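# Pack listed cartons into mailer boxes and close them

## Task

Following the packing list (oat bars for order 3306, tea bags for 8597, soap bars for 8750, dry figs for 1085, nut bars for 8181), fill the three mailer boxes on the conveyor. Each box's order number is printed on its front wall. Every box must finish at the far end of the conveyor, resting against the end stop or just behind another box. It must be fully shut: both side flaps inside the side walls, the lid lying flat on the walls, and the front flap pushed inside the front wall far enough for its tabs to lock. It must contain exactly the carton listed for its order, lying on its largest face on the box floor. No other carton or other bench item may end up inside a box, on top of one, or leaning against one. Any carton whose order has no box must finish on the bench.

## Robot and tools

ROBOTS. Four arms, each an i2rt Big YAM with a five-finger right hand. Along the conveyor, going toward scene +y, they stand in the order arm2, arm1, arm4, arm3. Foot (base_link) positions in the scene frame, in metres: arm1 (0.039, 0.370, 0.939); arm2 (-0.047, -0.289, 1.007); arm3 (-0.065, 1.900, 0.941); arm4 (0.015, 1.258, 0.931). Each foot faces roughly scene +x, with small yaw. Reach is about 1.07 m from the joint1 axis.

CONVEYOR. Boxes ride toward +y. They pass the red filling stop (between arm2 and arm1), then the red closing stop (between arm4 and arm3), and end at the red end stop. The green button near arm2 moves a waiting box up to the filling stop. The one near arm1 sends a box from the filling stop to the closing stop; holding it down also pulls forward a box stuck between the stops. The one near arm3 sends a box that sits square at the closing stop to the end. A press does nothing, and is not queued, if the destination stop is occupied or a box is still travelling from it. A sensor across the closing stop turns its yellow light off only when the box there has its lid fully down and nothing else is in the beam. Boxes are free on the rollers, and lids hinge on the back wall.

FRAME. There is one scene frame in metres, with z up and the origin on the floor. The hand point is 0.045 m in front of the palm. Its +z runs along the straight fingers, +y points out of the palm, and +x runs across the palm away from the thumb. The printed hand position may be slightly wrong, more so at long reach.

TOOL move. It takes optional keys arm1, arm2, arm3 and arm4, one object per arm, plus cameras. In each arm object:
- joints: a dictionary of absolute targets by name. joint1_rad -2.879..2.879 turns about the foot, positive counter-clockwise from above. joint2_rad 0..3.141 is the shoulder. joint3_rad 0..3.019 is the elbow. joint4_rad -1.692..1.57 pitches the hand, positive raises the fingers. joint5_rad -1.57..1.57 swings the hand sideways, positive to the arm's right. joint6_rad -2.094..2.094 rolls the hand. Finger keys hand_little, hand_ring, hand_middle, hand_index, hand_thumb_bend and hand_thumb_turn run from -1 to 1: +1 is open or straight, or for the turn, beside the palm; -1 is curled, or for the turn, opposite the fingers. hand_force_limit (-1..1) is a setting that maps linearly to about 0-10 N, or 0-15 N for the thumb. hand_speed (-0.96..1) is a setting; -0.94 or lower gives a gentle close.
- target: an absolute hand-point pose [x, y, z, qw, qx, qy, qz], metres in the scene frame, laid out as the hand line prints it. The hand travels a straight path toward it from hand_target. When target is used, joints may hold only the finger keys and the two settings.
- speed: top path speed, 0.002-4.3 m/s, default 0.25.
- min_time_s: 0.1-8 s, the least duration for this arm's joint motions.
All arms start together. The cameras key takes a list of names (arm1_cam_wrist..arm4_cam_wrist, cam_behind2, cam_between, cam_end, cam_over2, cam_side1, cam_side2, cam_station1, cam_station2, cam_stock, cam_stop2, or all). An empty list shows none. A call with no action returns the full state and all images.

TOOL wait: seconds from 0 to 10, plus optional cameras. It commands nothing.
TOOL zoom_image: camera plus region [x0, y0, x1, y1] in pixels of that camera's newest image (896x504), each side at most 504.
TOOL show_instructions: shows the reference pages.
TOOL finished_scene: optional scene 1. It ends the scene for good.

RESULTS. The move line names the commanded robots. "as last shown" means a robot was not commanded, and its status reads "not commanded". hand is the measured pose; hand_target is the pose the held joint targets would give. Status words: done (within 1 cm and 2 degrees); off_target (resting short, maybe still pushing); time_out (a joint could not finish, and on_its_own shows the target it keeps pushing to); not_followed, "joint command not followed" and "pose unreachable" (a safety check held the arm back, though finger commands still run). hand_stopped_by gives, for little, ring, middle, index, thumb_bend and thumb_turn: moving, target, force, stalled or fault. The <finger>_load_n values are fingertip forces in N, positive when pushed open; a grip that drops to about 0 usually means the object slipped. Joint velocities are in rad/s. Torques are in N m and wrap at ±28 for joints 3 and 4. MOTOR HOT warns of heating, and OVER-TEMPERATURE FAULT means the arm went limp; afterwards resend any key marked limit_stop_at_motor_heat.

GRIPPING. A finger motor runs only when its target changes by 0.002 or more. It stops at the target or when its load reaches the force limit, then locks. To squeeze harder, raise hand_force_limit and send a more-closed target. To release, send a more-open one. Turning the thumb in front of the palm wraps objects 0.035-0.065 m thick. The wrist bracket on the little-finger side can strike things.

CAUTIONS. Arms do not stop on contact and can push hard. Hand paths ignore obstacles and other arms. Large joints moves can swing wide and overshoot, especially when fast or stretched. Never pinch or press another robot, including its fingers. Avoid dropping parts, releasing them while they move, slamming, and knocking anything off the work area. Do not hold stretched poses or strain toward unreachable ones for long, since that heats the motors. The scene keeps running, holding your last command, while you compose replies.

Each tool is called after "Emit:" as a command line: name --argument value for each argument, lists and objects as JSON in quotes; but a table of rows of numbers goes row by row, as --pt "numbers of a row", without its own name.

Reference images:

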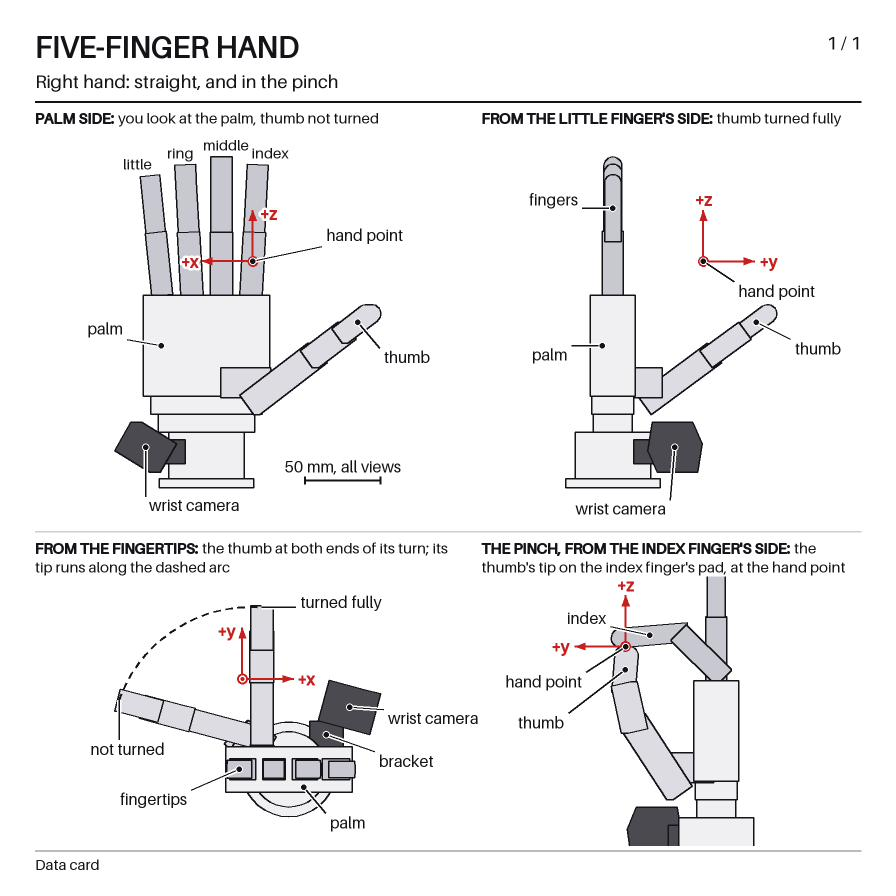

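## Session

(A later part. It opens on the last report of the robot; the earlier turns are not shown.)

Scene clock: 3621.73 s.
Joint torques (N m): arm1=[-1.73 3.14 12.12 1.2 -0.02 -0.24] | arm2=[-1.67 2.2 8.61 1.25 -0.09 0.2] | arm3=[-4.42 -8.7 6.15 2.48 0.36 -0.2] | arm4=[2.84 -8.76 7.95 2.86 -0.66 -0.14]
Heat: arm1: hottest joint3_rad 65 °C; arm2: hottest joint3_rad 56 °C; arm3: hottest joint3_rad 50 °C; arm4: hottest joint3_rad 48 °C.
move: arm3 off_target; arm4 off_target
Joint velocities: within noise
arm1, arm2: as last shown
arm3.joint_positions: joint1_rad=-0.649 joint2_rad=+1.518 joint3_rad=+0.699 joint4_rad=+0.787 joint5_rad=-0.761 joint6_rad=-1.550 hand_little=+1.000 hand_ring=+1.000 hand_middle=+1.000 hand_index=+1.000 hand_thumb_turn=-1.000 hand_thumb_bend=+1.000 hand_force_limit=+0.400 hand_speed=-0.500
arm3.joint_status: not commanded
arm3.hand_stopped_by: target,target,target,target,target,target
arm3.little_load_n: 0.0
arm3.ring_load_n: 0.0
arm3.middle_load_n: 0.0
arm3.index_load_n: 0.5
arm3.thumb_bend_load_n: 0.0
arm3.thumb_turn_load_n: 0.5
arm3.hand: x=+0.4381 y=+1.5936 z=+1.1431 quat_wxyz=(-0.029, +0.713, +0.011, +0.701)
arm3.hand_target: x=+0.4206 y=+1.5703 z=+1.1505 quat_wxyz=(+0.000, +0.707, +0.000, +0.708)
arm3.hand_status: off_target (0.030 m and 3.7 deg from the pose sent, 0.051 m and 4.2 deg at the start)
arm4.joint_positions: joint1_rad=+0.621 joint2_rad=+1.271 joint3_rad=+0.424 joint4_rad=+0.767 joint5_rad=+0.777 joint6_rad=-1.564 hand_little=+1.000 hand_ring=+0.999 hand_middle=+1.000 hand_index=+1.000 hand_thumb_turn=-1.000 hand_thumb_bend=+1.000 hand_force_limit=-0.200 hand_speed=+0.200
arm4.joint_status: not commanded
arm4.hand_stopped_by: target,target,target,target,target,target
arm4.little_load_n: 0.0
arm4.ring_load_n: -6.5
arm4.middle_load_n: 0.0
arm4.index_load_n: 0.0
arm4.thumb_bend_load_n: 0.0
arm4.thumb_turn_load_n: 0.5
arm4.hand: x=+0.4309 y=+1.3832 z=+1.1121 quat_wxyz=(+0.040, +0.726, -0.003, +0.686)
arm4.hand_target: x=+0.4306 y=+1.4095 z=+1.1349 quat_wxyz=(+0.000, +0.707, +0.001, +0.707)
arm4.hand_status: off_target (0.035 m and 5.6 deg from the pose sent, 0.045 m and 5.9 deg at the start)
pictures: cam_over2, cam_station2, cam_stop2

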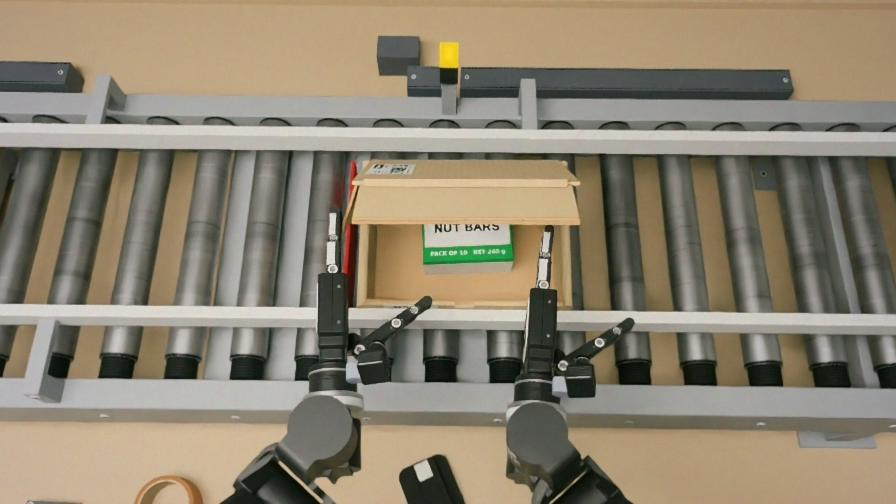

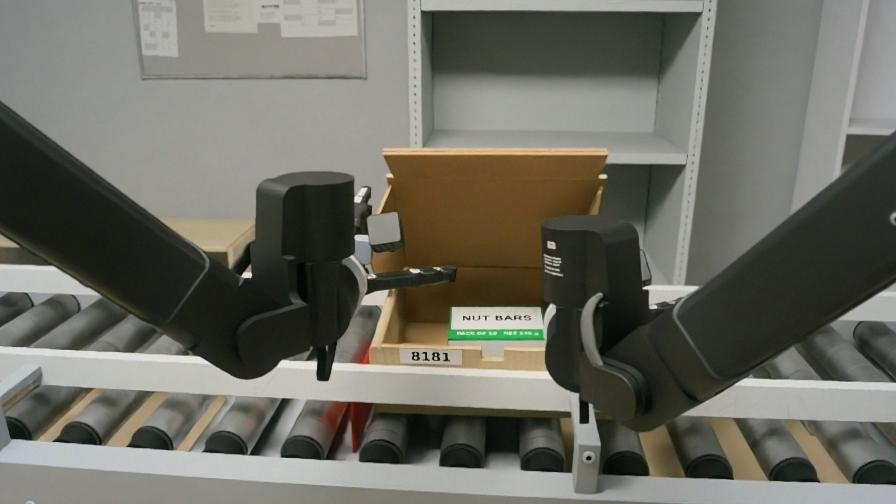

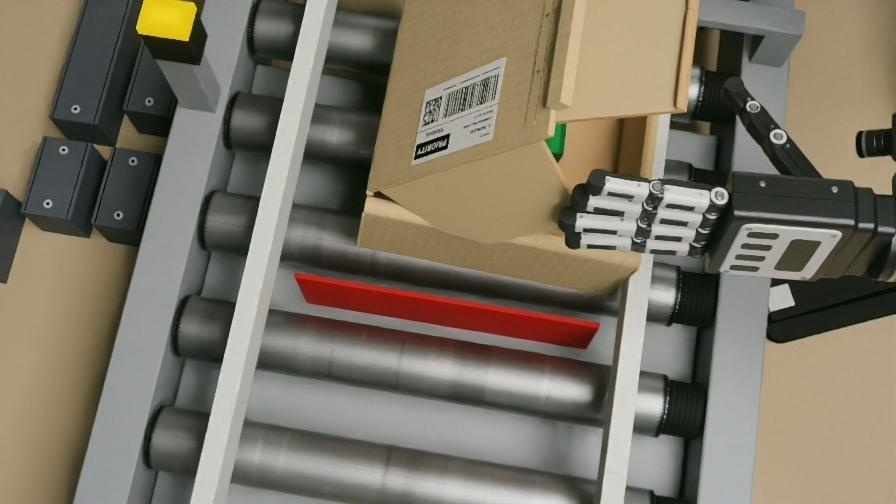

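Emit:
zoom_image --camera "cam_over2" --region '[320, 130, 620, 330]'

Emit:
move --cameras '["cam_side2","cam_station2","cam_behind2"]'

Scaled by 1.680 from the camera's image (finer frame: 1280x720).

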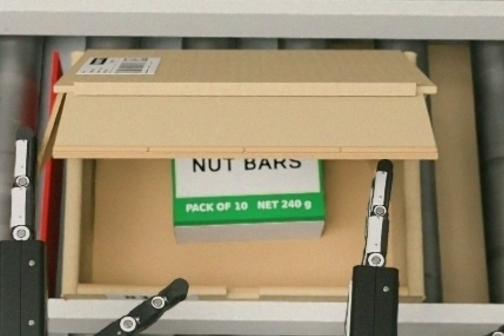

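Scene clock: 3624.40 s.
Joint torques (N m): arm1=[-1.73 3.14 12.14 1.18 -0.02 -0.24] | arm2=[-1.73 2.14 8.59 1.25 -0.09 0.2] | arm3=[-4.54 -8.76 6.15 2.5 0.32 -0.2] | arm4=[2.14 -8.47 7.97 2.89 -0.67 -0.14]
Heat: arm1: hottest joint3_rad 65 °C; arm2: hottest joint3_rad 56 °C; arm3: hottest joint3_rad 50 °C; arm4: hottest joint3_rad 48 °C.
Joint velocities: within noise
arm1.joint_positions: joint1_rad=+0.333 joint2_rad=+0.555 joint3_rad=+1.383 joint4_rad=-1.366 joint5_rad=+0.005 joint6_rad=-0.964 hand_little=+1.000 hand_ring=+1.000 hand_middle=+1.000 hand_index=+1.000 hand_thumb_turn=+1.000 hand_thumb_bend=+1.000 hand_force_limit=+0.000 hand_speed=-0.800
arm1.joint_status: not commanded
arm1.hand_stopped_by: target,target,target,target,target,target
arm1.little_load_n: 0.0
arm1.ring_load_n: 0.0
arm1.middle_load_n: 0.0
arm1.index_load_n: 0.0
arm1.thumb_bend_load_n: 0.0
arm1.thumb_turn_load_n: 0.0
arm1.hand: x=+0.2210 y=+0.4245 z=+1.4221 quat_wxyz=(-0.246, +0.864, -0.069, +0.435) (m; scene frame)
arm1.hand_target: x=+0.2175 y=+0.4188 z=+1.4390 quat_wxyz=(-0.244, +0.857, -0.067, +0.448) (m; scene frame)
arm1.hand_status: not commanded
arm2.joint_positions: joint1_rad=+0.331 joint2_rad=+0.608 joint3_rad=+1.351 joint4_rad=-1.325 joint5_rad=-0.101 joint6_rad=-1.001 hand_little=+1.000 hand_ring=+1.000 hand_middle=+1.000 hand_index=+1.000 hand_thumb_turn=-1.000 hand_thumb_bend=+1.000 hand_force_limit=-0.300 hand_speed=-0.850
arm2.joint_status: not commanded
arm2.hand_stopped_by: target,target,target,target,target,target
arm2.little_load_n: 0.0
arm2.ring_load_n: 0.0
arm2.middle_load_n: 0.0
arm2.index_load_n: 0.0
arm2.thumb_bend_load_n: 0.0
arm2.thumb_turn_load_n: 0.0
arm2.hand: x=+0.1762 y=-0.2476 z=+1.4704 quat_wxyz=(-0.231, +0.872, -0.116, +0.416) (m; scene frame)
arm2.hand_target: x=+0.1713 y=-0.2494 z=+1.4815 quat_wxyz=(-0.235, +0.868, -0.124, +0.419) (m; scene frame)
arm2.hand_status: not commanded
arm3.joint_positions: joint1_rad=-0.649 joint2_rad=+1.518 joint3_rad=+0.699 joint4_rad=+0.787 joint5_rad=-0.761 joint6_rad=-1.550 hand_little=+1.000 hand_ring=+1.000 hand_middle=+1.000 hand_index=+1.000 hand_thumb_turn=-1.000 hand_thumb_bend=+1.000 hand_force_limit=+0.400 hand_speed=-0.500
arm3.joint_status: not commanded
arm3.hand_stopped_by: target,target,target,target,target,target
arm3.little_load_n: 0.0
arm3.ring_load_n: 0.0
arm3.middle_load_n: 0.0
arm3.index_load_n: 0.5
arm3.thumb_bend_load_n: 0.0
arm3.thumb_turn_load_n: 0.0
arm3.hand: x=+0.4381 y=+1.5936 z=+1.1431 quat_wxyz=(-0.029, +0.713, +0.011, +0.701) (m; scene frame)
arm3.hand_target: x=+0.4206 y=+1.5703 z=+1.1505 quat_wxyz=(+0.000, +0.707, +0.000, +0.708) (m; scene frame)
arm3.hand_status: off_target (0.030 m and 3.7 deg from the pose sent, 0.051 m and 4.2 deg at the start)
arm4.joint_positions: joint1_rad=+0.621 joint2_rad=+1.271 joint3_rad=+0.424 joint4_rad=+0.767 joint5_rad=+0.779 joint6_rad=-1.564 hand_little=+1.000 hand_ring=+0.999 hand_middle=+1.000 hand_index=+1.000 hand_thumb_turn=-1.000 hand_thumb_bend=+1.000 hand_force_limit=-0.200 hand_speed=+0.200
arm4.joint_status: not commanded
arm4.hand_stopped_by: target,target,target,target,target,target
arm4.little_load_n: 0.5
arm4.ring_load_n: -6.5
arm4.middle_load_n: 0.0
arm4.index_load_n: 0.0
arm4.thumb_bend_load_n: 0.0
arm4.thumb_turn_load_n: 0.0
arm4.hand: x=+0.4308 y=+1.3829 z=+1.1121 quat_wxyz=(+0.041, +0.726, -0.004, +0.686) (m; scene frame)
arm4.hand_target: x=+0.4305 y=+1.4092 z=+1.1349 quat_wxyz=(+0.000, +0.707, +0.000, +0.707) (m; scene frame)
arm4.hand_status: off_target (0.035 m and 5.7 deg from the pose sent, 0.045 m and 5.9 deg at the start)
pictures: cam_behind2, cam_side2, cam_station2

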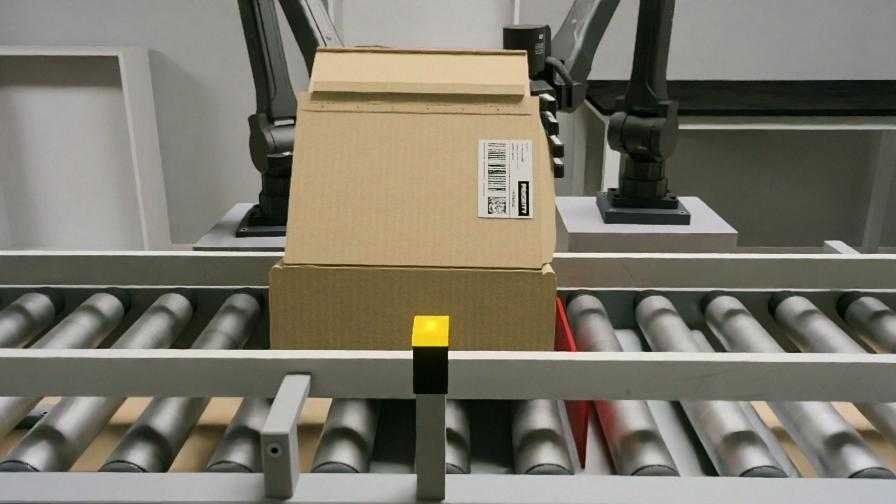

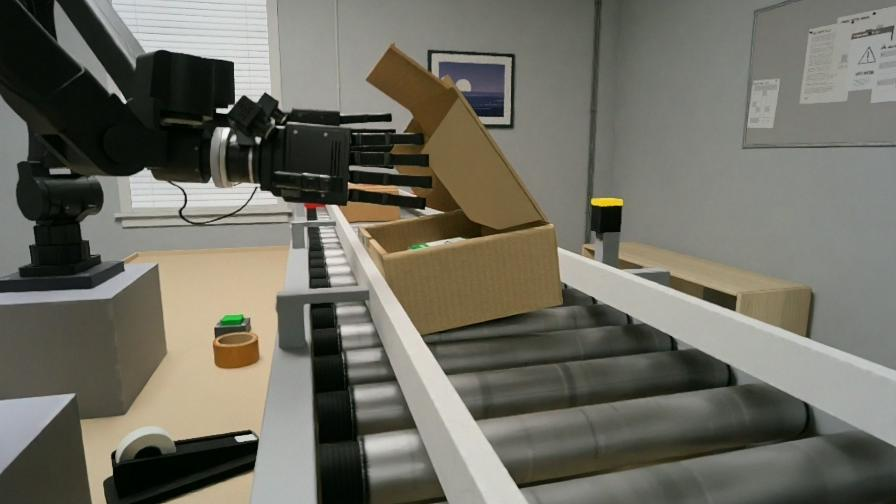

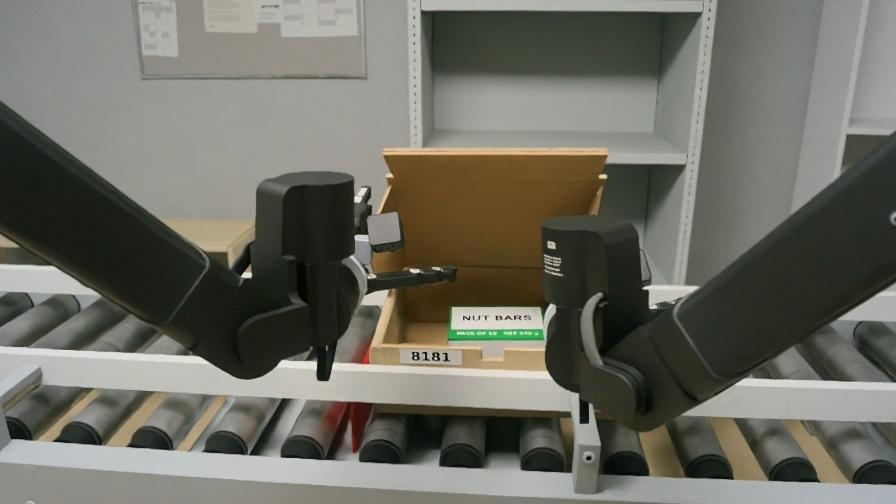

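Emit:
move --cameras '["cam_stop2"]'

Emit:
zoom_image --camera "cam_stop2" --region '[340, 100, 660, 310]'

Scene clock: 3630.43 s.
Joint torques (N m): arm1=[-1.73 3.08 12.12 1.2 -0.02 -0.24] | arm2=[-1.67 2.08 8.59 1.26 -0.09 0.2] | arm3=[-4.54 -8.76 6.15 2.47 0.33 -0.2] | arm4=[2.08 -8.47 7.95 2.88 -0.66 -0.15]
Heat: arm1: hottest joint3_rad 65 °C; arm2: hottest joint3_rad 56 °C; arm3: hottest joint3_rad 49 °C; arm4: hottest joint3_rad 48 °C.
Joint velocities: within noise
arm1.joint_positions: joint1_rad=+0.333 joint2_rad=+0.555 joint3_rad=+1.383 joint4_rad=-1.366 joint5_rad=+0.005 joint6_rad=-0.964 hand_little=+1.000 hand_ring=+1.000 hand_middle=+1.000 hand_index=+1.000 hand_thumb_turn=+1.000 hand_thumb_bend=+1.000 hand_force_limit=+0.000 hand_speed=-0.800
arm1.joint_status: not commanded
arm1.hand_stopped_by: target,target,target,target,target,target
arm1.little_load_n: 0.0
arm1.ring_load_n: 0.0
arm1.middle_load_n: -0.5
arm1.index_load_n: 0.0
arm1.thumb_bend_load_n: -0.5
arm1.thumb_turn_load_n: 0.0
arm1.hand: x=+0.2210 y=+0.4245 z=+1.4221 quat_wxyz=(-0.246, +0.864, -0.069, +0.435) (m; scene frame)
arm1.hand_target: x=+0.2175 y=+0.4188 z=+1.4390 quat_wxyz=(-0.244, +0.857, -0.067, +0.448) (m; scene frame)
arm1.hand_status: not commanded
arm2.joint_positions: joint1_rad=+0.331 joint2_rad=+0.608 joint3_rad=+1.351 joint4_rad=-1.325 joint5_rad=-0.101 joint6_rad=-1.001 hand_little=+1.000 hand_ring=+1.000 hand_middle=+1.000 hand_index=+1.000 hand_thumb_turn=-1.000 hand_thumb_bend=+1.000 hand_force_limit=-0.300 hand_speed=-0.850
arm2.joint_status: not commanded
arm2.hand_stopped_by: target,target,target,target,target,target
arm2.little_load_n: 0.0
arm2.ring_load_n: 0.0
arm2.middle_load_n: 0.0
arm2.index_load_n: 0.0
arm2.thumb_bend_load_n: 0.0
arm2.thumb_turn_load_n: 0.0
arm2.hand: x=+0.1762 y=-0.2476 z=+1.4704 quat_wxyz=(-0.231, +0.872, -0.116, +0.416) (m; scene frame)
arm2.hand_target: x=+0.1713 y=-0.2494 z=+1.4815 quat_wxyz=(-0.235, +0.868, -0.124, +0.419) (m; scene frame)
arm2.hand_status: not commanded
arm3.joint_positions: joint1_rad=-0.649 joint2_rad=+1.518 joint3_rad=+0.699 joint4_rad=+0.787 joint5_rad=-0.761 joint6_rad=-1.550 hand_little=+1.000 hand_ring=+1.000 hand_middle=+1.000 hand_index=+1.000 hand_thumb_turn=-1.000 hand_thumb_bend=+1.000 hand_force_limit=+0.400 hand_speed=-0.500
arm3.joint_status: not commanded
arm3.hand_stopped_by: target,target,target,target,target,target
arm3.little_load_n: 0.0
arm3.ring_load_n: 0.0
arm3.middle_load_n: 0.0
arm3.index_load_n: 0.0
arm3.thumb_bend_load_n: 0.0
arm3.thumb_turn_load_n: 0.5
arm3.hand: x=+0.4381 y=+1.5936 z=+1.1431 quat_wxyz=(-0.029, +0.713, +0.011, +0.701) (m; scene frame)
arm3.hand_target: x=+0.4206 y=+1.5703 z=+1.1505 quat_wxyz=(+0.000, +0.707, +0.000, +0.708) (m; scene frame)
arm3.hand_status: off_target (0.030 m and 3.7 deg from the pose sent, 0.051 m and 4.2 deg at the start)
arm4.joint_positions: joint1_rad=+0.621 joint2_rad=+1.271 joint3_rad=+0.424 joint4_rad=+0.767 joint5_rad=+0.779 joint6_rad=-1.564 hand_little=+1.000 hand_ring=+0.999 hand_middle=+1.000 hand_index=+1.000 hand_thumb_turn=-1.000 hand_thumb_bend=+1.000 hand_force_limit=-0.200 hand_speed=+0.200
arm4.joint_status: not commanded
arm4.hand_stopped_by: target,target,target,target,target,target
arm4.little_load_n: 0.0
arm4.ring_load_n: -6.5
arm4.middle_load_n: 0.0
arm4.index_load_n: 0.0
arm4.thumb_bend_load_n: 0.0
arm4.thumb_turn_load_n: 0.5
arm4.hand: x=+0.4308 y=+1.3829 z=+1.1121 quat_wxyz=(+0.041, +0.726, -0.004, +0.686) (m; scene frame)
arm4.hand_target: x=+0.4305 y=+1.4092 z=+1.1349 quat_wxyz=(+0.000, +0.707, +0.000, +0.707) (m; scene frame)
arm4.hand_status: off_target (0.035 m and 5.7 deg from the pose sent, 0.045 m and 5.9 deg at the start)
pictures: cam_stop2

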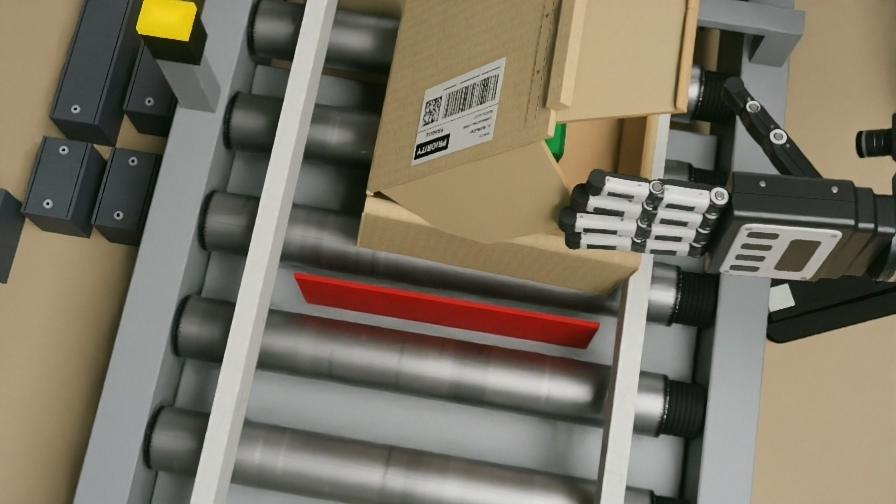

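Scaled by 1.575 from the camera's image (finer frame: 1280x720).

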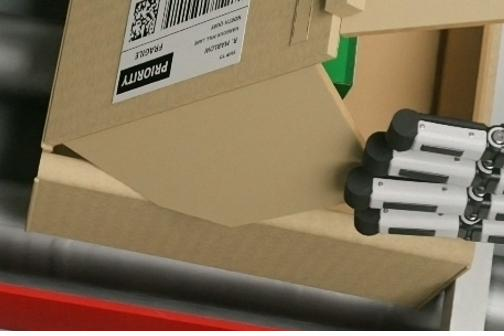

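Emit:
move --arm3 '{"target":[0.455,1.55,1.155,0,0.7071,0,0.7071],"speed":0.05}'

Emit:
move --arm3 '{"target":[0.465,1.535,1.155,0,0.7071,0,0.7071],"speed":0.05}' --cameras '["cam_stop2","cam_over2","cam_station2"]'

Emit:
zoom_image --camera "cam_stop2" --region '[340, 100, 660, 310]'

Scene clock: 3644.13 s.
Joint torques (N m): arm1=[-1.73 3.14 12.12 1.2 -0.02 -0.24] | arm2=[-1.67 2.2 8.61 1.26 -0.09 0.2] | arm3=[-1.08 -7.94 10.55 1.32 0.03 -0.2] | arm4=[-0.44 -7.77 8.01 2.54 -0.1 -0.14]
Heat: arm1: hottest joint3_rad 65 °C; arm2: hottest joint3_rad 56 °C; arm3: hottest joint3_rad 48 °C; arm4: hottest joint3_rad 47 °C.
move: arm3 off_target
Joint velocities: within noise
arm1, arm2, arm4: as last shown
arm1.middle_load_n: 0.0
arm1.thumb_bend_load_n: 0.0
arm3.joint_positions: joint1_rad=-0.678 joint2_rad=+1.578 joint3_rad=+0.755 joint4_rad=+0.787 joint5_rad=-0.721 joint6_rad=-1.550 hand_little=+1.000 hand_ring=+1.000 hand_middle=+1.000 hand_index=+1.000 hand_thumb_turn=-1.000 hand_thumb_bend=+1.000 hand_force_limit=+0.400 hand_speed=-0.500
arm3.joint_status: not commanded
arm3.hand_stopped_by: target,target,target,target,target,target
arm3.little_load_n: 0.0
arm3.ring_load_n: 0.0
arm3.middle_load_n: 0.0
arm3.index_load_n: -0.5
arm3.thumb_bend_load_n: 0.0
arm3.thumb_turn_load_n: 0.0
arm3.hand: x=+0.4423 y=+1.5569 z=+1.1377 quat_wxyz=(-0.006, +0.714, -0.014, +0.700)
arm3.hand_target: x=+0.4508 y=+1.5441 z=+1.1545 quat_wxyz=(+0.007, +0.707, -0.008, +0.707)
arm3.hand_status: off_target (0.023 m and 2.1 deg from the pose sent, 0.048 m and 3.7 deg at the start)
arm4.joint_positions: joint1_rad=+0.672 joint2_rad=+1.263 joint3_rad=+0.424 joint4_rad=+0.776 joint5_rad=+0.750 joint6_rad=-1.564 hand_little=+1.000 hand_ring=+1.000 hand_middle=+1.000 hand_index=+1.000 hand_thumb_turn=-1.000 hand_thumb_bend=+1.000 hand_force_limit=-0.200 hand_speed=+0.200
arm4.ring_load_n: 0.0
arm4.thumb_turn_load_n: 0.0
arm4.hand: x=+0.4257 y=+1.4094 z=+1.1161 quat_wxyz=(+0.009, +0.722, +0.021, +0.691)
arm4.hand_target: x=+0.4293 y=+1.4177 z=+1.1348 quat_wxyz=(-0.010, +0.707, +0.010, +0.707)
pictures: none

Scene clock: 3645.17 s.
Joint torques (N m): arm1=[-1.73 3.14 12.11 1.2 -0.02 -0.24] | arm2=[-1.61 2.14 8.61 1.26 -0.09 0.2] | arm3=[-1.14 -8.53 10.7 1.01 -0.25 -0.21] | arm4=[-0.44 -7.71 8.08 2.54 -0.1 -0.15]
Heat: arm1: hottest joint3_rad 65 °C; arm2: hottest joint3_rad 56 °C; arm3: hottest joint3_rad 48 °C; arm4: hottest joint3_rad 47 °C.
move: arm3 off_target
Joint velocities: within noise
arm1, arm2, arm4: as last shown
arm2.thumb_turn_load_n: 0.5
arm3.joint_positions: joint1_rad=-0.678 joint2_rad=+1.613 joint3_rad=+0.804 joint4_rad=+0.783 joint5_rad=-0.736 joint6_rad=-1.550 hand_little=+1.000 hand_ring=+1.000 hand_middle=+1.000 hand_index=+1.000 hand_thumb_turn=-1.000 hand_thumb_bend=+1.000 hand_force_limit=+0.400 hand_speed=-0.500
arm3.joint_status: not commanded
arm3.hand_stopped_by: target,target,target,target,target,target
arm3.little_load_n: -0.5
arm3.ring_load_n: 0.0
arm3.middle_load_n: 0.0
arm3.index_load_n: 0.0
arm3.thumb_bend_load_n: 0.0
arm3.thumb_turn_load_n: 0.0
arm3.hand: x=+0.4563 y=+1.5482 z=+1.1412 quat_wxyz=(-0.009, +0.712, -0.007, +0.702)
arm3.hand_target: x=+0.4647 y=+1.5361 z=+1.1547 quat_wxyz=(-0.001, +0.707, +0.000, +0.707)
arm3.hand_status: off_target (0.021 m and 1.5 deg from the pose sent, 0.036 m and 2.1 deg at the start)
pictures: cam_over2, cam_station2, cam_stop2

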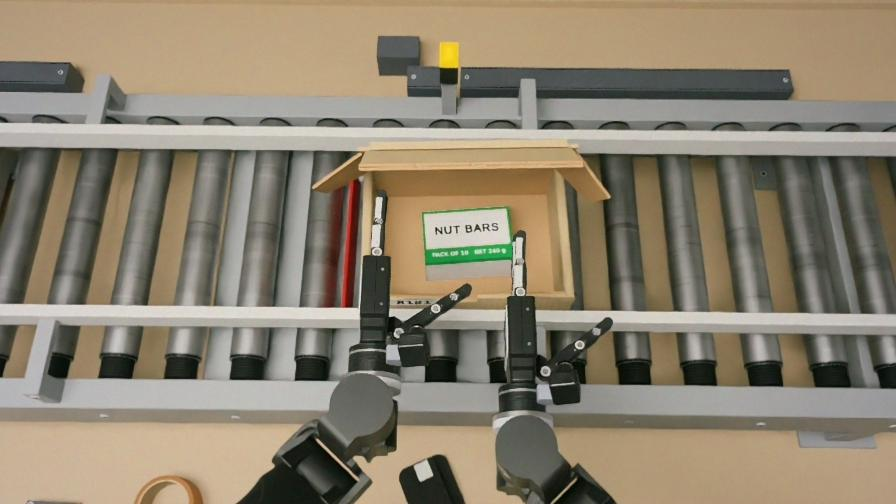

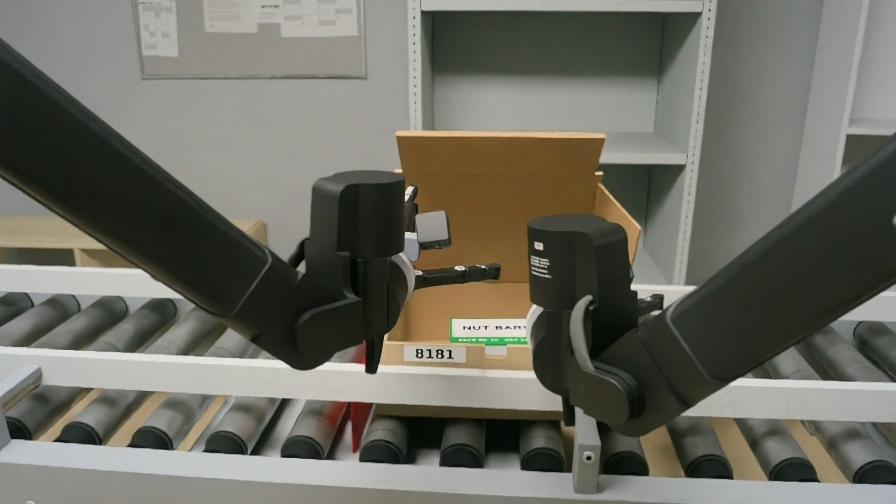

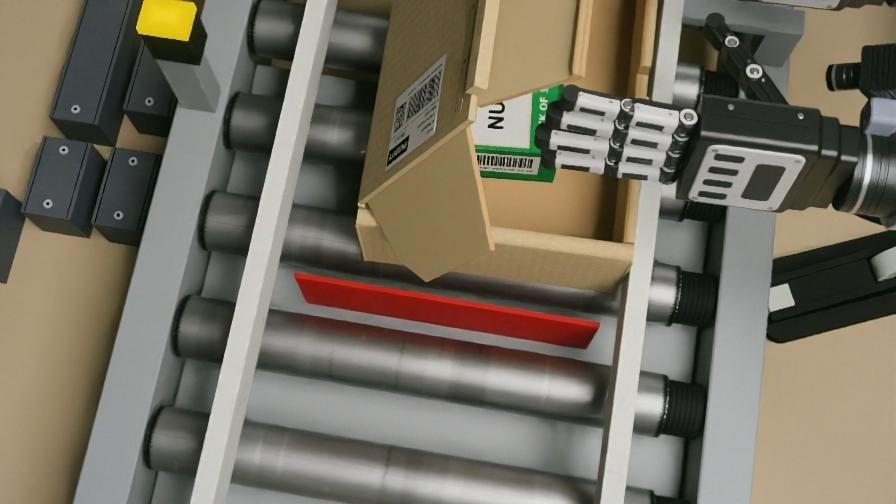

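Scaled by 1.575 from the camera's image (finer frame: 1280x720).

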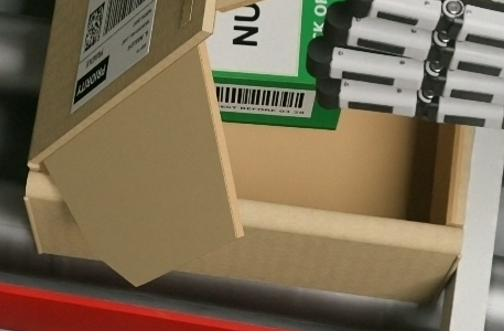

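Emit:
move --arm3 '{"target":[0.37,1.56,1.18,0,0.7071,0,0.7071],"speed":0.15}' --arm4 '{"target":[0.36,1.40,1.17,0,0.7071,0,0.7071],"speed":0.15}'

Emit:
move --arm3 '{"target":[0.38,1.72,1.20,-0.0739,0.7032,0.0739,0.7032],"speed":0.2}' --arm4 '{"target":[0.38,1.265,1.18,0,0.7071,0,0.7071],"speed":0.2}'

Emit:
move --arm3 '{"target":[0.525,1.725,1.2,-0.0739,0.7032,0.0739,0.7032],"speed":0.2}' --arm4 '{"target":[0.515,1.265,1.165,0,0.7071,0,0.7071],"speed":0.2}' --cameras '["cam_over2"]'

Scene clock: 3654.90 s.
Joint torques (N m): arm1=[-1.79 3.14 12.12 1.2 -0.02 -0.24] | arm2=[-1.67 2.14 8.61 1.28 -0.09 0.19] | arm3=[-1.38 -7.59 7.04 0.96 -0.24 -0.19] | arm4=[0.03 -4.6 8.18 0.75 0.09 -0.21]
Heat: arm1: hottest joint3_rad 65 °C; arm2: hottest joint3_rad 56 °C; arm3: hottest joint3_rad 48 °C; arm4: hottest joint3_rad 47 °C.
move: arm3 done; arm4 off_target
Joint velocities: within noise
arm1, arm2: as last shown
arm3.joint_positions: joint1_rad=-0.791 joint2_rad=+1.384 joint3_rad=+0.657 joint4_rad=+0.728 joint5_rad=-0.859 joint6_rad=-1.550 hand_little=+1.000 hand_ring=+1.000 hand_middle=+1.000 hand_index=+1.000 hand_thumb_turn=-1.000 hand_thumb_bend=+1.000 hand_force_limit=+0.400 hand_speed=-0.500
arm3.joint_status: not commanded
arm3.hand_stopped_by: target,target,target,target,target,target
arm3.little_load_n: 0.0
arm3.ring_load_n: 0.0
arm3.middle_load_n: 0.0
arm3.index_load_n: 0.0
arm3.thumb_bend_load_n: 0.0
arm3.thumb_turn_load_n: 0.0
arm3.hand: x=+0.3780 y=+1.5638 z=+1.1787 quat_wxyz=(-0.006, +0.705, +0.003, +0.709)
arm3.hand_target: x=+0.3731 y=+1.5627 z=+1.1798 quat_wxyz=(-0.004, +0.707, +0.001, +0.708)
arm3.hand_status: done (0.009 m and 0.8 deg from the pose sent, 0.095 m and 1.5 deg at the start)
arm4.joint_positions: joint1_rad=+0.802 joint2_rad=+0.962 joint3_rad=+0.369 joint4_rad=+0.592 joint5_rad=+0.922 joint6_rad=-1.566 hand_little=+1.000 hand_ring=+1.000 hand_middle=+1.000 hand_index=+1.000 hand_thumb_turn=-1.000 hand_thumb_bend=+1.000 hand_force_limit=-0.200 hand_speed=+0.200
arm4.joint_status: not commanded
arm4.hand_stopped_by: target,target,target,target,target,target
arm4.little_load_n: 0.0
arm4.ring_load_n: 0.0
arm4.middle_load_n: 0.0
arm4.index_load_n: 0.0
arm4.thumb_bend_load_n: 0.0
arm4.thumb_turn_load_n: 0.0
arm4.hand: x=+0.3650 y=+1.3910 z=+1.1655 quat_wxyz=(+0.009, +0.707, -0.008, +0.707)
arm4.hand_target: x=+0.3629 y=+1.3949 z=+1.1704 quat_wxyz=(+0.006, +0.706, -0.004, +0.708)
arm4.hand_status: off_target (0.011 m and 1.4 deg from the pose sent, 0.086 m and 3.6 deg at the start)
pictures: none

Scene clock: 3656.57 s.
Joint torques (N m): arm1=[-1.73 3.14 12.12 1.18 -0.02 -0.24] | arm2=[-1.73 2.2 8.59 1.26 -0.09 0.2] | arm3=[-0.03 -4.07 7.73 1.02 0.06 -0.25] | arm4=[-1.67 -0.62 9.78 1.09 -0.19 -0.01]
Heat: arm1: hottest joint3_rad 65 °C; arm2: hottest joint3_rad 56 °C; arm3: hottest joint3_rad 48 °C; arm4: hottest joint3_rad 47 °C.
move: arm3 done; arm4 done
Joint velocities: within noise
arm1, arm2: as last shown
arm2.thumb_turn_load_n: 0.0
arm3.joint_positions: joint1_rad=-0.550 joint2_rad=+1.085 joint3_rad=+0.503 joint4_rad=+0.583 joint5_rad=-0.823 joint6_rad=-1.553 hand_little=+1.000 hand_ring=+1.000 hand_middle=+1.000 hand_index=+1.000 hand_thumb_turn=-1.000 hand_thumb_bend=+1.000 hand_force_limit=+0.400 hand_speed=-0.500
arm3.joint_status: not commanded
arm3.hand_stopped_by: target,target,target,target,target,target
arm3.little_load_n: 0.0
arm3.ring_load_n: 0.0
arm3.middle_load_n: 0.0
arm3.index_load_n: 0.0
arm3.thumb_bend_load_n: -0.5
arm3.thumb_turn_load_n: 0.5
arm3.hand: x=+0.3805 y=+1.7180 z=+1.2028 quat_wxyz=(-0.077, +0.701, +0.077, +0.704)
arm3.hand_target: x=+0.3794 y=+1.7217 z=+1.2013 quat_wxyz=(-0.076, +0.704, +0.080, +0.702)
arm3.hand_status: done (0.003 m and 0.5 deg from the pose sent, 0.158 m and 11.3 deg at the start)
arm4.joint_positions: joint1_rad=+0.297 joint2_rad=+0.580 joint3_rad=+0.268 joint4_rad=+0.316 joint5_rad=+0.391 joint6_rad=-1.566 hand_little=+1.000 hand_ring=+1.000 hand_middle=+1.000 hand_index=+1.000 hand_thumb_turn=-1.000 hand_thumb_bend=+1.000 hand_force_limit=-0.200 hand_speed=+0.200
arm4.joint_status: not commanded
arm4.hand_stopped_by: target,target,target,target,target,target
arm4.little_load_n: 0.0
arm4.ring_load_n: 0.0
arm4.middle_load_n: 0.0
arm4.index_load_n: 0.0
arm4.thumb_bend_load_n: 0.0
arm4.thumb_turn_load_n: 0.0
arm4.hand: x=+0.3758 y=+1.2680 z=+1.1781 quat_wxyz=(-0.001, +0.706, +0.000, +0.709)
arm4.hand_target: x=+0.3771 y=+1.2658 z=+1.1828 quat_wxyz=(-0.003, +0.705, -0.007, +0.709)
arm4.hand_status: done (0.006 m and 0.3 deg from the pose sent, 0.128 m and 1.4 deg at the start)
pictures: none

Scene clock: 3658.23 s.
Joint torques (N m): arm1=[-1.73 3.14 12.12 1.2 -0.02 -0.24] | arm2=[-1.67 2.14 8.61 1.28 -0.09 0.2] | arm3=[-0.15 -7 11.66 2.7 0.03 -0.19] | arm4=[-1.9 -5.77 10.59 2.85 -0.18 -0.13]
Heat: arm1: hottest joint3_rad 65 °C; arm2: hottest joint3_rad 56 °C; arm3: hottest joint3_rad 49 °C; arm4: hottest joint3_rad 47 °C.
move: arm3 off_target; arm4 off_target
Joint velocities: within noise
arm1, arm2: as last shown
arm2.little_load_n: -0.5
arm2.thumb_bend_load_n: -0.5
arm2.thumb_turn_load_n: 0.5
arm3.joint_positions: joint1_rad=-0.340 joint2_rad=+1.432 joint3_rad=+0.744 joint4_rad=+0.613 joint5_rad=-0.592 joint6_rad=-1.553 hand_little=+1.000 hand_ring=+1.000 hand_middle=+1.000 hand_index=+1.000 hand_thumb_turn=-1.000 hand_thumb_bend=+1.000 hand_force_limit=+0.400 hand_speed=-0.500
arm3.joint_status: not commanded
arm3.hand_stopped_by: target,target,target,target,target,target
arm3.little_load_n: 0.0
arm3.ring_load_n: 0.0
arm3.middle_load_n: 0.0
arm3.index_load_n: 0.0
arm3.thumb_bend_load_n: 0.0
arm3.thumb_turn_load_n: 0.0
arm3.hand: x=+0.5067 y=+1.7278 z=+1.1684 quat_wxyz=(-0.082, +0.726, +0.056, +0.681)
arm3.hand_target: x=+0.5224 y=+1.7250 z=+1.1981 quat_wxyz=(-0.069, +0.705, +0.071, +0.702)
arm3.hand_status: off_target (0.037 m and 4.3 deg from the pose sent, 0.145 m and 0.5 deg at the start)
arm4.joint_positions: joint1_rad=+0.141 joint2_rad=+1.179 joint3_rad=+0.452 joint4_rad=+0.646 joint5_rad=+0.207 joint6_rad=-1.564 hand_little=+1.000 hand_ring=+1.000 hand_middle=+1.000 hand_index=+1.000 hand_thumb_turn=-1.000 hand_thumb_bend=+1.000 hand_force_limit=-0.200 hand_speed=+0.200
arm4.joint_status: not commanded
arm4.hand_stopped_by: target,target,target,target,target,target
arm4.little_load_n: 0.0
arm4.ring_load_n: 0.0
arm4.middle_load_n: 0.0
arm4.index_load_n: 0.0
arm4.thumb_bend_load_n: 0.0
arm4.thumb_turn_load_n: 0.5
arm4.hand: x=+0.4988 y=+1.2736 z=+1.1322 quat_wxyz=(-0.005, +0.734, +0.016, +0.679)
arm4.hand_target: x=+0.5141 y=+1.2711 z=+1.1603 quat_wxyz=(-0.007, +0.712, +0.007, +0.702)
arm4.hand_status: off_target (0.038 m and 4.9 deg from the pose sent, 0.140 m and 0.3 deg at the start)

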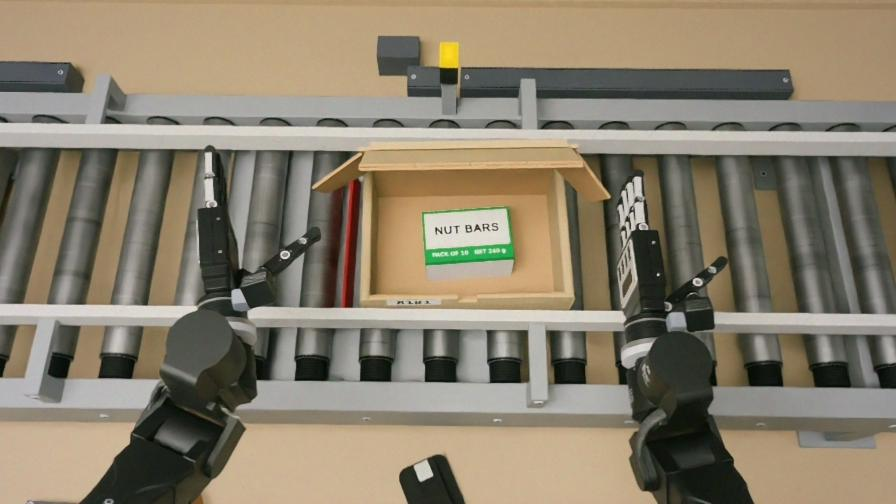

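Emit:
move --arm4 '{"target":[0.50,1.335,1.165,0,0.7071,0,0.7071],"speed":0.12}' --arm3 '{"target":[0.655,1.73,1.195,0,0.7071,0,0.7071],"speed":0.15}'

Emit:
move --arm4 '{"target":[0.51,1.37,1.16,0,0.7071,0,0.7071],"speed":0.1}' --arm3 '{"joints":{"hand_little":0.35,"hand_ring":0.35,"hand_middle":0.35,"hand_index":0.5}}' --cameras '["cam_over2"]'

Scene clock: 3670.73 s.
Joint torques (N m): arm1=[-1.73 3.14 12.12 1.18 -0.02 -0.24] | arm2=[-1.61 2.08 8.62 1.26 -0.09 0.2] | arm3=[0.03 -11.05 12.1 1.16 0.03 -0.17] | arm4=[-0.09 -5.95 10.54 2.76 0.11 -0.21]
Heat: arm1: hottest joint3_rad 65 °C; arm2: hottest joint3_rad 56 °C; arm3: hottest joint3_rad 51 °C; arm4: hottest joint3_rad 49 °C.
move: arm3 off_target; arm4 off_target
Joint velocities: within noise
arm1, arm2: as last shown
arm1.middle_load_n: -0.5
arm2.little_load_n: 0.0
arm2.thumb_bend_load_n: 0.0
arm2.thumb_turn_load_n: 0.0
arm3.joint_positions: joint1_rad=-0.179 joint2_rad=+1.717 joint3_rad=+1.081 joint4_rad=+0.611 joint5_rad=-0.214 joint6_rad=-1.553 hand_little=+1.000 hand_ring=+1.000 hand_middle=+1.000 hand_index=+1.000 hand_thumb_turn=-1.000 hand_thumb_bend=+1.000 hand_force_limit=+0.400 hand_speed=-0.500
arm3.joint_status: not commanded
arm3.hand_stopped_by: target,target,target,target,target,target
arm3.little_load_n: 0.0
arm3.ring_load_n: 0.0
arm3.middle_load_n: 0.0
arm3.index_load_n: 0.0
arm3.thumb_bend_load_n: 0.0
arm3.thumb_turn_load_n: 0.0
arm3.hand: x=+0.6365 y=+1.7183 z=+1.1786 quat_wxyz=(+0.005, +0.713, -0.010, +0.701)
arm3.hand_target: x=+0.6516 y=+1.7216 z=+1.1940 quat_wxyz=(+0.006, +0.707, -0.003, +0.707)
arm3.hand_status: off_target (0.027 m and 1.6 deg from the pose sent, 0.151 m and 11.9 deg at the start)
arm4.joint_positions: joint1_rad=+0.317 joint2_rad=+1.200 joint3_rad=+0.470 joint4_rad=+0.663 joint5_rad=+0.435 joint6_rad=-1.564 hand_little=+1.000 hand_ring=+1.000 hand_middle=+1.000 hand_index=+1.000 hand_thumb_turn=-1.000 hand_thumb_bend=+1.000 hand_force_limit=-0.200 hand_speed=+0.200
arm4.joint_status: not commanded
arm4.hand_stopped_by: target,target,target,target,target,target
arm4.little_load_n: 0.5
arm4.ring_load_n: 0.0
arm4.middle_load_n: 0.0
arm4.index_load_n: 0.0
arm4.thumb_bend_load_n: 0.0
arm4.thumb_turn_load_n: 0.5
arm4.hand: x=+0.4865 y=+1.3162 z=+1.1380 quat_wxyz=(+0.017, +0.728, +0.001, +0.685)
arm4.hand_target: x=+0.4993 y=+1.3274 z=+1.1645 quat_wxyz=(+0.007, +0.707, -0.003, +0.707)
arm4.hand_status: off_target (0.036 m and 4.0 deg from the pose sent, 0.070 m and 4.9 deg at the start)
pictures: none

Scene clock: 3671.80 s.
Joint torques (N m): arm1=[-1.73 3.14 12.12 1.21 -0.02 -0.24] | arm2=[-1.73 2.14 8.61 1.25 -0.09 0.2] | arm3=[0.09 -11.11 12.14 1.16 0.02 -0.18] | arm4=[-0.21 -7 10.17 2.77 0.11 -0.18]
Heat: arm1: hottest joint3_rad 65 °C; arm2: hottest joint3_rad 56 °C; arm3: hottest joint3_rad 51 °C; arm4: hottest joint3_rad 49 °C.
move: arm3 done; arm4 off_target
Joint velocities: within noise
arm1, arm2: as last shown
arm1.little_load_n: -0.5
arm1.middle_load_n: 0.0
arm3.joint_positions: joint1_rad=-0.179 joint2_rad=+1.717 joint3_rad=+1.083 joint4_rad=+0.611 joint5_rad=-0.213 joint6_rad=-1.553 hand_little=+0.350 hand_ring=+0.350 hand_middle=+0.350 hand_index=+0.500 hand_thumb_turn=-1.000 hand_thumb_bend=+1.000 hand_force_limit=+0.400 hand_speed=-0.500
arm3.joint_status: all done
arm3.hand_stopped_by: target,target,target,target,target,target
arm3.little_load_n: 0.0
arm3.ring_load_n: 0.0
arm3.middle_load_n: 0.5
arm3.index_load_n: 0.0
arm3.thumb_bend_load_n: 0.0
arm3.thumb_turn_load_n: 0.0
arm3.hand: x=+0.6368 y=+1.7179 z=+1.1795 quat_wxyz=(+0.005, +0.713, -0.010, +0.702)
arm3.hand_target: x=+0.6519 y=+1.7212 z=+1.1949 quat_wxyz=(+0.006, +0.706, -0.004, +0.708)
arm3.hand_status: not commanded
arm4.joint_positions: joint1_rad=+0.411 joint2_rad=+1.289 joint3_rad=+0.528 joint4_rad=+0.695 joint5_rad=+0.512 joint6_rad=-1.564 hand_little=+1.000 hand_ring=+1.000 hand_middle=+1.000 hand_index=+1.000 hand_thumb_turn=-1.000 hand_thumb_bend=+1.000 hand_force_limit=-0.200 hand_speed=+0.200
arm4.joint_status: not commanded
arm4.hand_stopped_by: target,target,target,target,target,target
arm4.little_load_n: 0.0
arm4.ring_load_n: 0.0
arm4.middle_load_n: 0.0
arm4.index_load_n: 0.0
arm4.thumb_bend_load_n: 0.5
arm4.thumb_turn_load_n: 0.0
arm4.hand: x=+0.4978 y=+1.3576 z=+1.1353 quat_wxyz=(+0.013, +0.727, +0.009, +0.687)
arm4.hand_target: x=+0.5095 y=+1.3697 z=+1.1599 quat_wxyz=(+0.000, +0.707, +0.001, +0.707)
arm4.hand_status: off_target (0.030 m and 3.7 deg from the pose sent, 0.063 m and 4.0 deg at the start)

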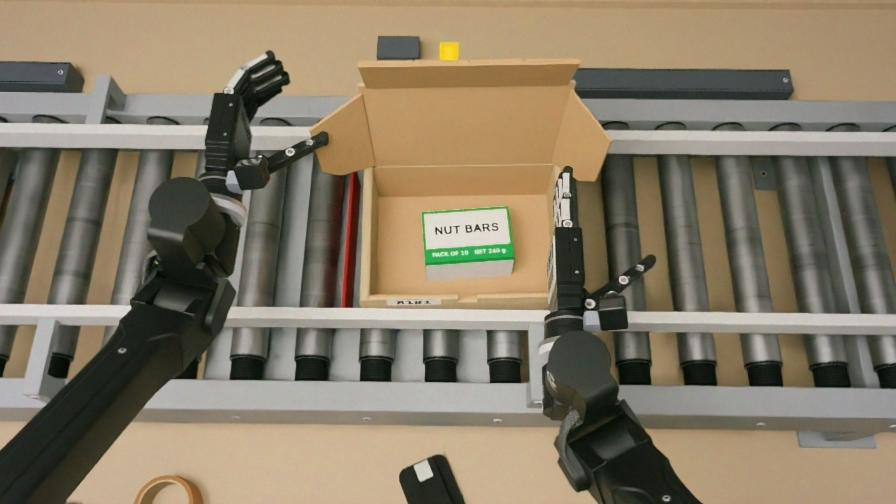

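Emit:
move --arm4 '{"target":[0.46,1.23,1.19,-0.08,0.7026,0.08,0.7026],"speed":0.2}'

Emit:
move --arm4 '{"target":[0.67,1.22,1.19,-0.153,0.6903,0.153,0.6903],"speed":0.2}' --arm3 '{"target":[0.668,1.70,1.195,0,0.7071,0,0.7071],"speed":0.1}'

Emit:
move --arm4 '{"target":[0.65,1.28,1.185,-0.153,0.6903,0.153,0.6903],"speed":0.12}' --cameras '["cam_over2"]'

Scene clock: 3680.27 s.
Joint torques (N m): arm1=[-1.73 3.19 12.12 1.18 -0.02 -0.24] | arm2=[-1.73 2.14 8.61 1.26 -0.09 0.2] | arm3=[0.09 -11.05 12.14 1.16 0.02 -0.18] | arm4=[-1.61 -3.66 9.44 1.22 -0.18 -0.02]
Heat: arm1: hottest joint3_rad 65 °C; arm2: hottest joint3_rad 56 °C; arm3: hottest joint3_rad 54 °C; arm4: hottest joint3_rad 49 °C.
move: arm4 done
Joint velocities: within noise
arm1.joint_positions: joint1_rad=+0.333 joint2_rad=+0.555 joint3_rad=+1.383 joint4_rad=-1.366 joint5_rad=+0.005 joint6_rad=-0.964 hand_little=+1.000 hand_ring=+1.000 hand_middle=+1.000 hand_index=+1.000 hand_thumb_turn=+1.000 hand_thumb_bend=+1.000 hand_force_limit=+0.000 hand_speed=-0.800
arm1.joint_status: not commanded
arm1.hand_stopped_by: target,target,target,target,target,target
arm1.little_load_n: -0.5
arm1.ring_load_n: 0.0
arm1.middle_load_n: 0.0
arm1.index_load_n: 0.0
arm1.thumb_bend_load_n: 0.0
arm1.thumb_turn_load_n: 0.0
arm1.hand: x=+0.2210 y=+0.4245 z=+1.4221 quat_wxyz=(-0.246, +0.864, -0.069, +0.435)
arm1.hand_target: x=+0.2175 y=+0.4188 z=+1.4390 quat_wxyz=(-0.244, +0.857, -0.067, +0.448)
arm1.hand_status: not commanded
arm2.joint_positions: joint1_rad=+0.331 joint2_rad=+0.608 joint3_rad=+1.351 joint4_rad=-1.325 joint5_rad=-0.101 joint6_rad=-1.001 hand_little=+1.000 hand_ring=+1.000 hand_middle=+1.000 hand_index=+1.000 hand_thumb_turn=-1.000 hand_thumb_bend=+1.000 hand_force_limit=-0.300 hand_speed=-0.850
arm2.joint_status: not commanded
arm2.hand_stopped_by: target,target,target,target,target,target
arm2.little_load_n: 0.0
arm2.ring_load_n: 0.0
arm2.middle_load_n: 0.0
arm2.index_load_n: 0.0
arm2.thumb_bend_load_n: 0.0
arm2.thumb_turn_load_n: 0.0
arm2.hand: x=+0.1762 y=-0.2476 z=+1.4704 quat_wxyz=(-0.231, +0.872, -0.116, +0.416)
arm2.hand_target: x=+0.1713 y=-0.2494 z=+1.4815 quat_wxyz=(-0.235, +0.868, -0.124, +0.419)
arm2.hand_status: not commanded
arm3: as last shown
arm3.middle_load_n: 0.0
arm4.joint_positions: joint1_rad=-0.134 joint2_rad=+0.870 joint3_rad=+0.380 joint4_rad=+0.483 joint5_rad=-0.264 joint6_rad=-1.564 hand_little=+1.000 hand_ring=+1.000 hand_middle=+1.000 hand_index=+1.000 hand_thumb_turn=-1.000 hand_thumb_bend=+1.000 hand_force_limit=-0.200 hand_speed=+0.200
arm4.joint_status: not commanded
arm4.hand_stopped_by: target,target,target,target,target,target
arm4.little_load_n: 0.0
arm4.ring_load_n: 0.0
arm4.middle_load_n: 0.0
arm4.index_load_n: 0.0
arm4.thumb_bend_load_n: 0.0
arm4.thumb_turn_load_n: 0.0
arm4.hand: x=+0.4579 y=+1.2346 z=+1.1818 quat_wxyz=(-0.081, +0.705, +0.079, +0.700)
arm4.hand_target: x=+0.4595 y=+1.2312 z=+1.1888 quat_wxyz=(-0.082, +0.704, +0.073, +0.702)
arm4.hand_status: done (0.010 m and 0.5 deg from the pose sent, 0.144 m and 13.8 deg at the start)
pictures: none

Scene clock: 3682.20 s.
Joint torques (N m): arm1=[-1.67 3.14 12.12 1.18 -0.02 -0.24] | arm2=[-1.73 2.08 8.61 1.26 -0.09 0.2] | arm3=[-1.49 -11.63 12.25 1.16 -0.26 -0.15] | arm4=[-1.79 -11.46 10.93 2.52 -0.26 -0.14]
Heat: arm1: hottest joint3_rad 65 °C; arm2: hottest joint3_rad 56 °C; arm3: hottest joint3_rad 54 °C; arm4: hottest joint3_rad 49 °C.
move: arm3 off_target; arm4 off_target
Joint velocities: within noise
arm1, arm2: as last shown
arm1.little_load_n: 0.0
arm1.middle_load_n: -0.5
arm3.joint_positions: joint1_rad=-0.185 joint2_rad=+1.760 joint3_rad=+1.144 joint4_rad=+0.590 joint5_rad=-0.257 joint6_rad=-1.553 hand_little=+0.350 hand_ring=+0.350 hand_middle=+0.350 hand_index=+0.500 hand_thumb_turn=-1.000 hand_thumb_bend=+1.000 hand_force_limit=+0.400 hand_speed=-0.500
arm3.joint_status: not commanded
arm3.hand_stopped_by: target,target,target,target,target,target
arm3.little_load_n: 0.0
arm3.ring_load_n: 0.0
arm3.middle_load_n: 0.0
arm3.index_load_n: 0.0
arm3.thumb_bend_load_n: 0.0
arm3.thumb_turn_load_n: -0.5
arm3.hand: x=+0.6573 y=+1.7176 z=+1.1789 quat_wxyz=(-0.009, +0.714, +0.003, +0.700)
arm3.hand_target: x=+0.6692 y=+1.7091 z=+1.1939 quat_wxyz=(-0.005, +0.708, +0.004, +0.707)
arm3.hand_status: off_target (0.026 m and 1.5 deg from the pose sent, 0.039 m and 1.6 deg at the start)
arm4.joint_positions: joint1_rad=-0.221 joint2_rad=+1.518 joint3_rad=+0.854 joint4_rad=+0.603 joint5_rad=-0.579 joint6_rad=-1.564 hand_little=+1.000 hand_ring=+1.000 hand_middle=+1.000 hand_index=+1.000 hand_thumb_turn=-1.000 hand_thumb_bend=+1.000 hand_force_limit=-0.200 hand_speed=+0.200
arm4.joint_status: not commanded
arm4.hand_stopped_by: target,target,target,target,target,target
arm4.little_load_n: 0.0
arm4.ring_load_n: 0.0
arm4.middle_load_n: 0.0
arm4.index_load_n: 0.0
arm4.thumb_bend_load_n: 0.0
arm4.thumb_turn_load_n: 0.5
arm4.hand: x=+0.6544 y=+1.2343 z=+1.1607 quat_wxyz=(-0.167, +0.709, +0.151, +0.668)
arm4.hand_target: x=+0.6684 y=+1.2260 z=+1.1886 quat_wxyz=(-0.157, +0.690, +0.156, +0.689)
arm4.hand_status: off_target (0.036 m and 3.7 deg from the pose sent, 0.213 m and 12.1 deg at the start)
pictures: none

Scene clock: 3683.40 s.
Joint torques (N m): arm1=[-1.73 3.08 12.12 1.2 -0.02 -0.24] | arm2=[-1.67 2.14 8.59 1.26 -0.09 0.2] | arm3=[-1.49 -11.69 12.25 1.16 -0.26 -0.15] | arm4=[-0.56 -13.45 7.94 2.78 0.01 -0.18]
Heat: arm1: hottest joint3_rad 65 °C; arm2: hottest joint3_rad 56 °C; arm3: hottest joint3_rad 54 °C; arm4: hottest joint3_rad 49 °C.
move: arm4 off_target
Joint velocities: within noise
arm1, arm2, arm3: as last shown
arm1.middle_load_n: 0.0
arm2.ring_load_n: -0.5
arm3.thumb_turn_load_n: 0.0
arm4.joint_positions: joint1_rad=-0.118 joint2_rad=+1.498 joint3_rad=+0.829 joint4_rad=+0.615 joint5_rad=-0.454 joint6_rad=-1.564 hand_little=+1.000 hand_ring=+1.000 hand_middle=+1.000 hand_index=+1.000 hand_thumb_turn=-1.000 hand_thumb_bend=+1.000 hand_force_limit=-0.200 hand_speed=+0.200
arm4.joint_status: not commanded
arm4.hand_stopped_by: target,target,target,target,target,target
arm4.little_load_n: 0.0
arm4.ring_load_n: 0.0
arm4.middle_load_n: 0.0
arm4.index_load_n: 0.0
arm4.thumb_bend_load_n: 0.0
arm4.thumb_turn_load_n: 0.5
arm4.hand: x=+0.6500 y=+1.2755 z=+1.1618 quat_wxyz=(-0.156, +0.709, +0.146, +0.672)
arm4.hand_target: x=+0.6499 y=+1.2790 z=+1.1851 quat_wxyz=(-0.152, +0.691, +0.153, +0.690)
arm4.hand_status: off_target (0.024 m and 3.2 deg from the pose sent, 0.052 m and 3.7 deg at the start)

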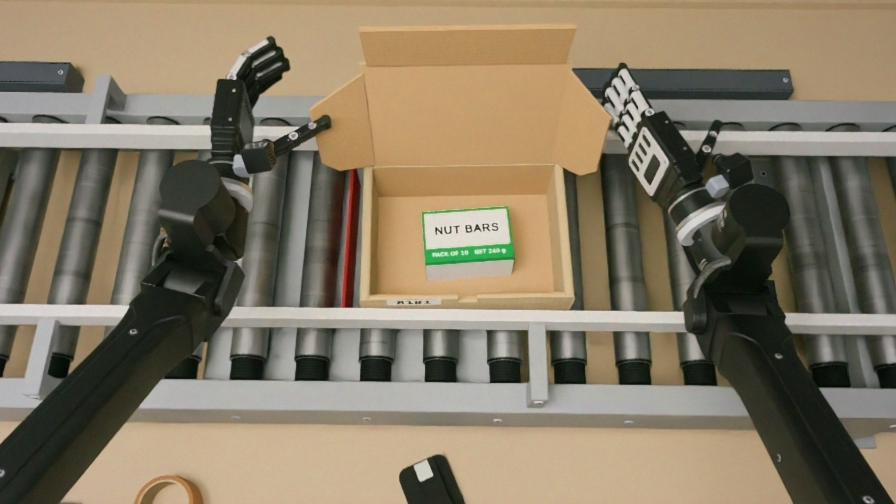

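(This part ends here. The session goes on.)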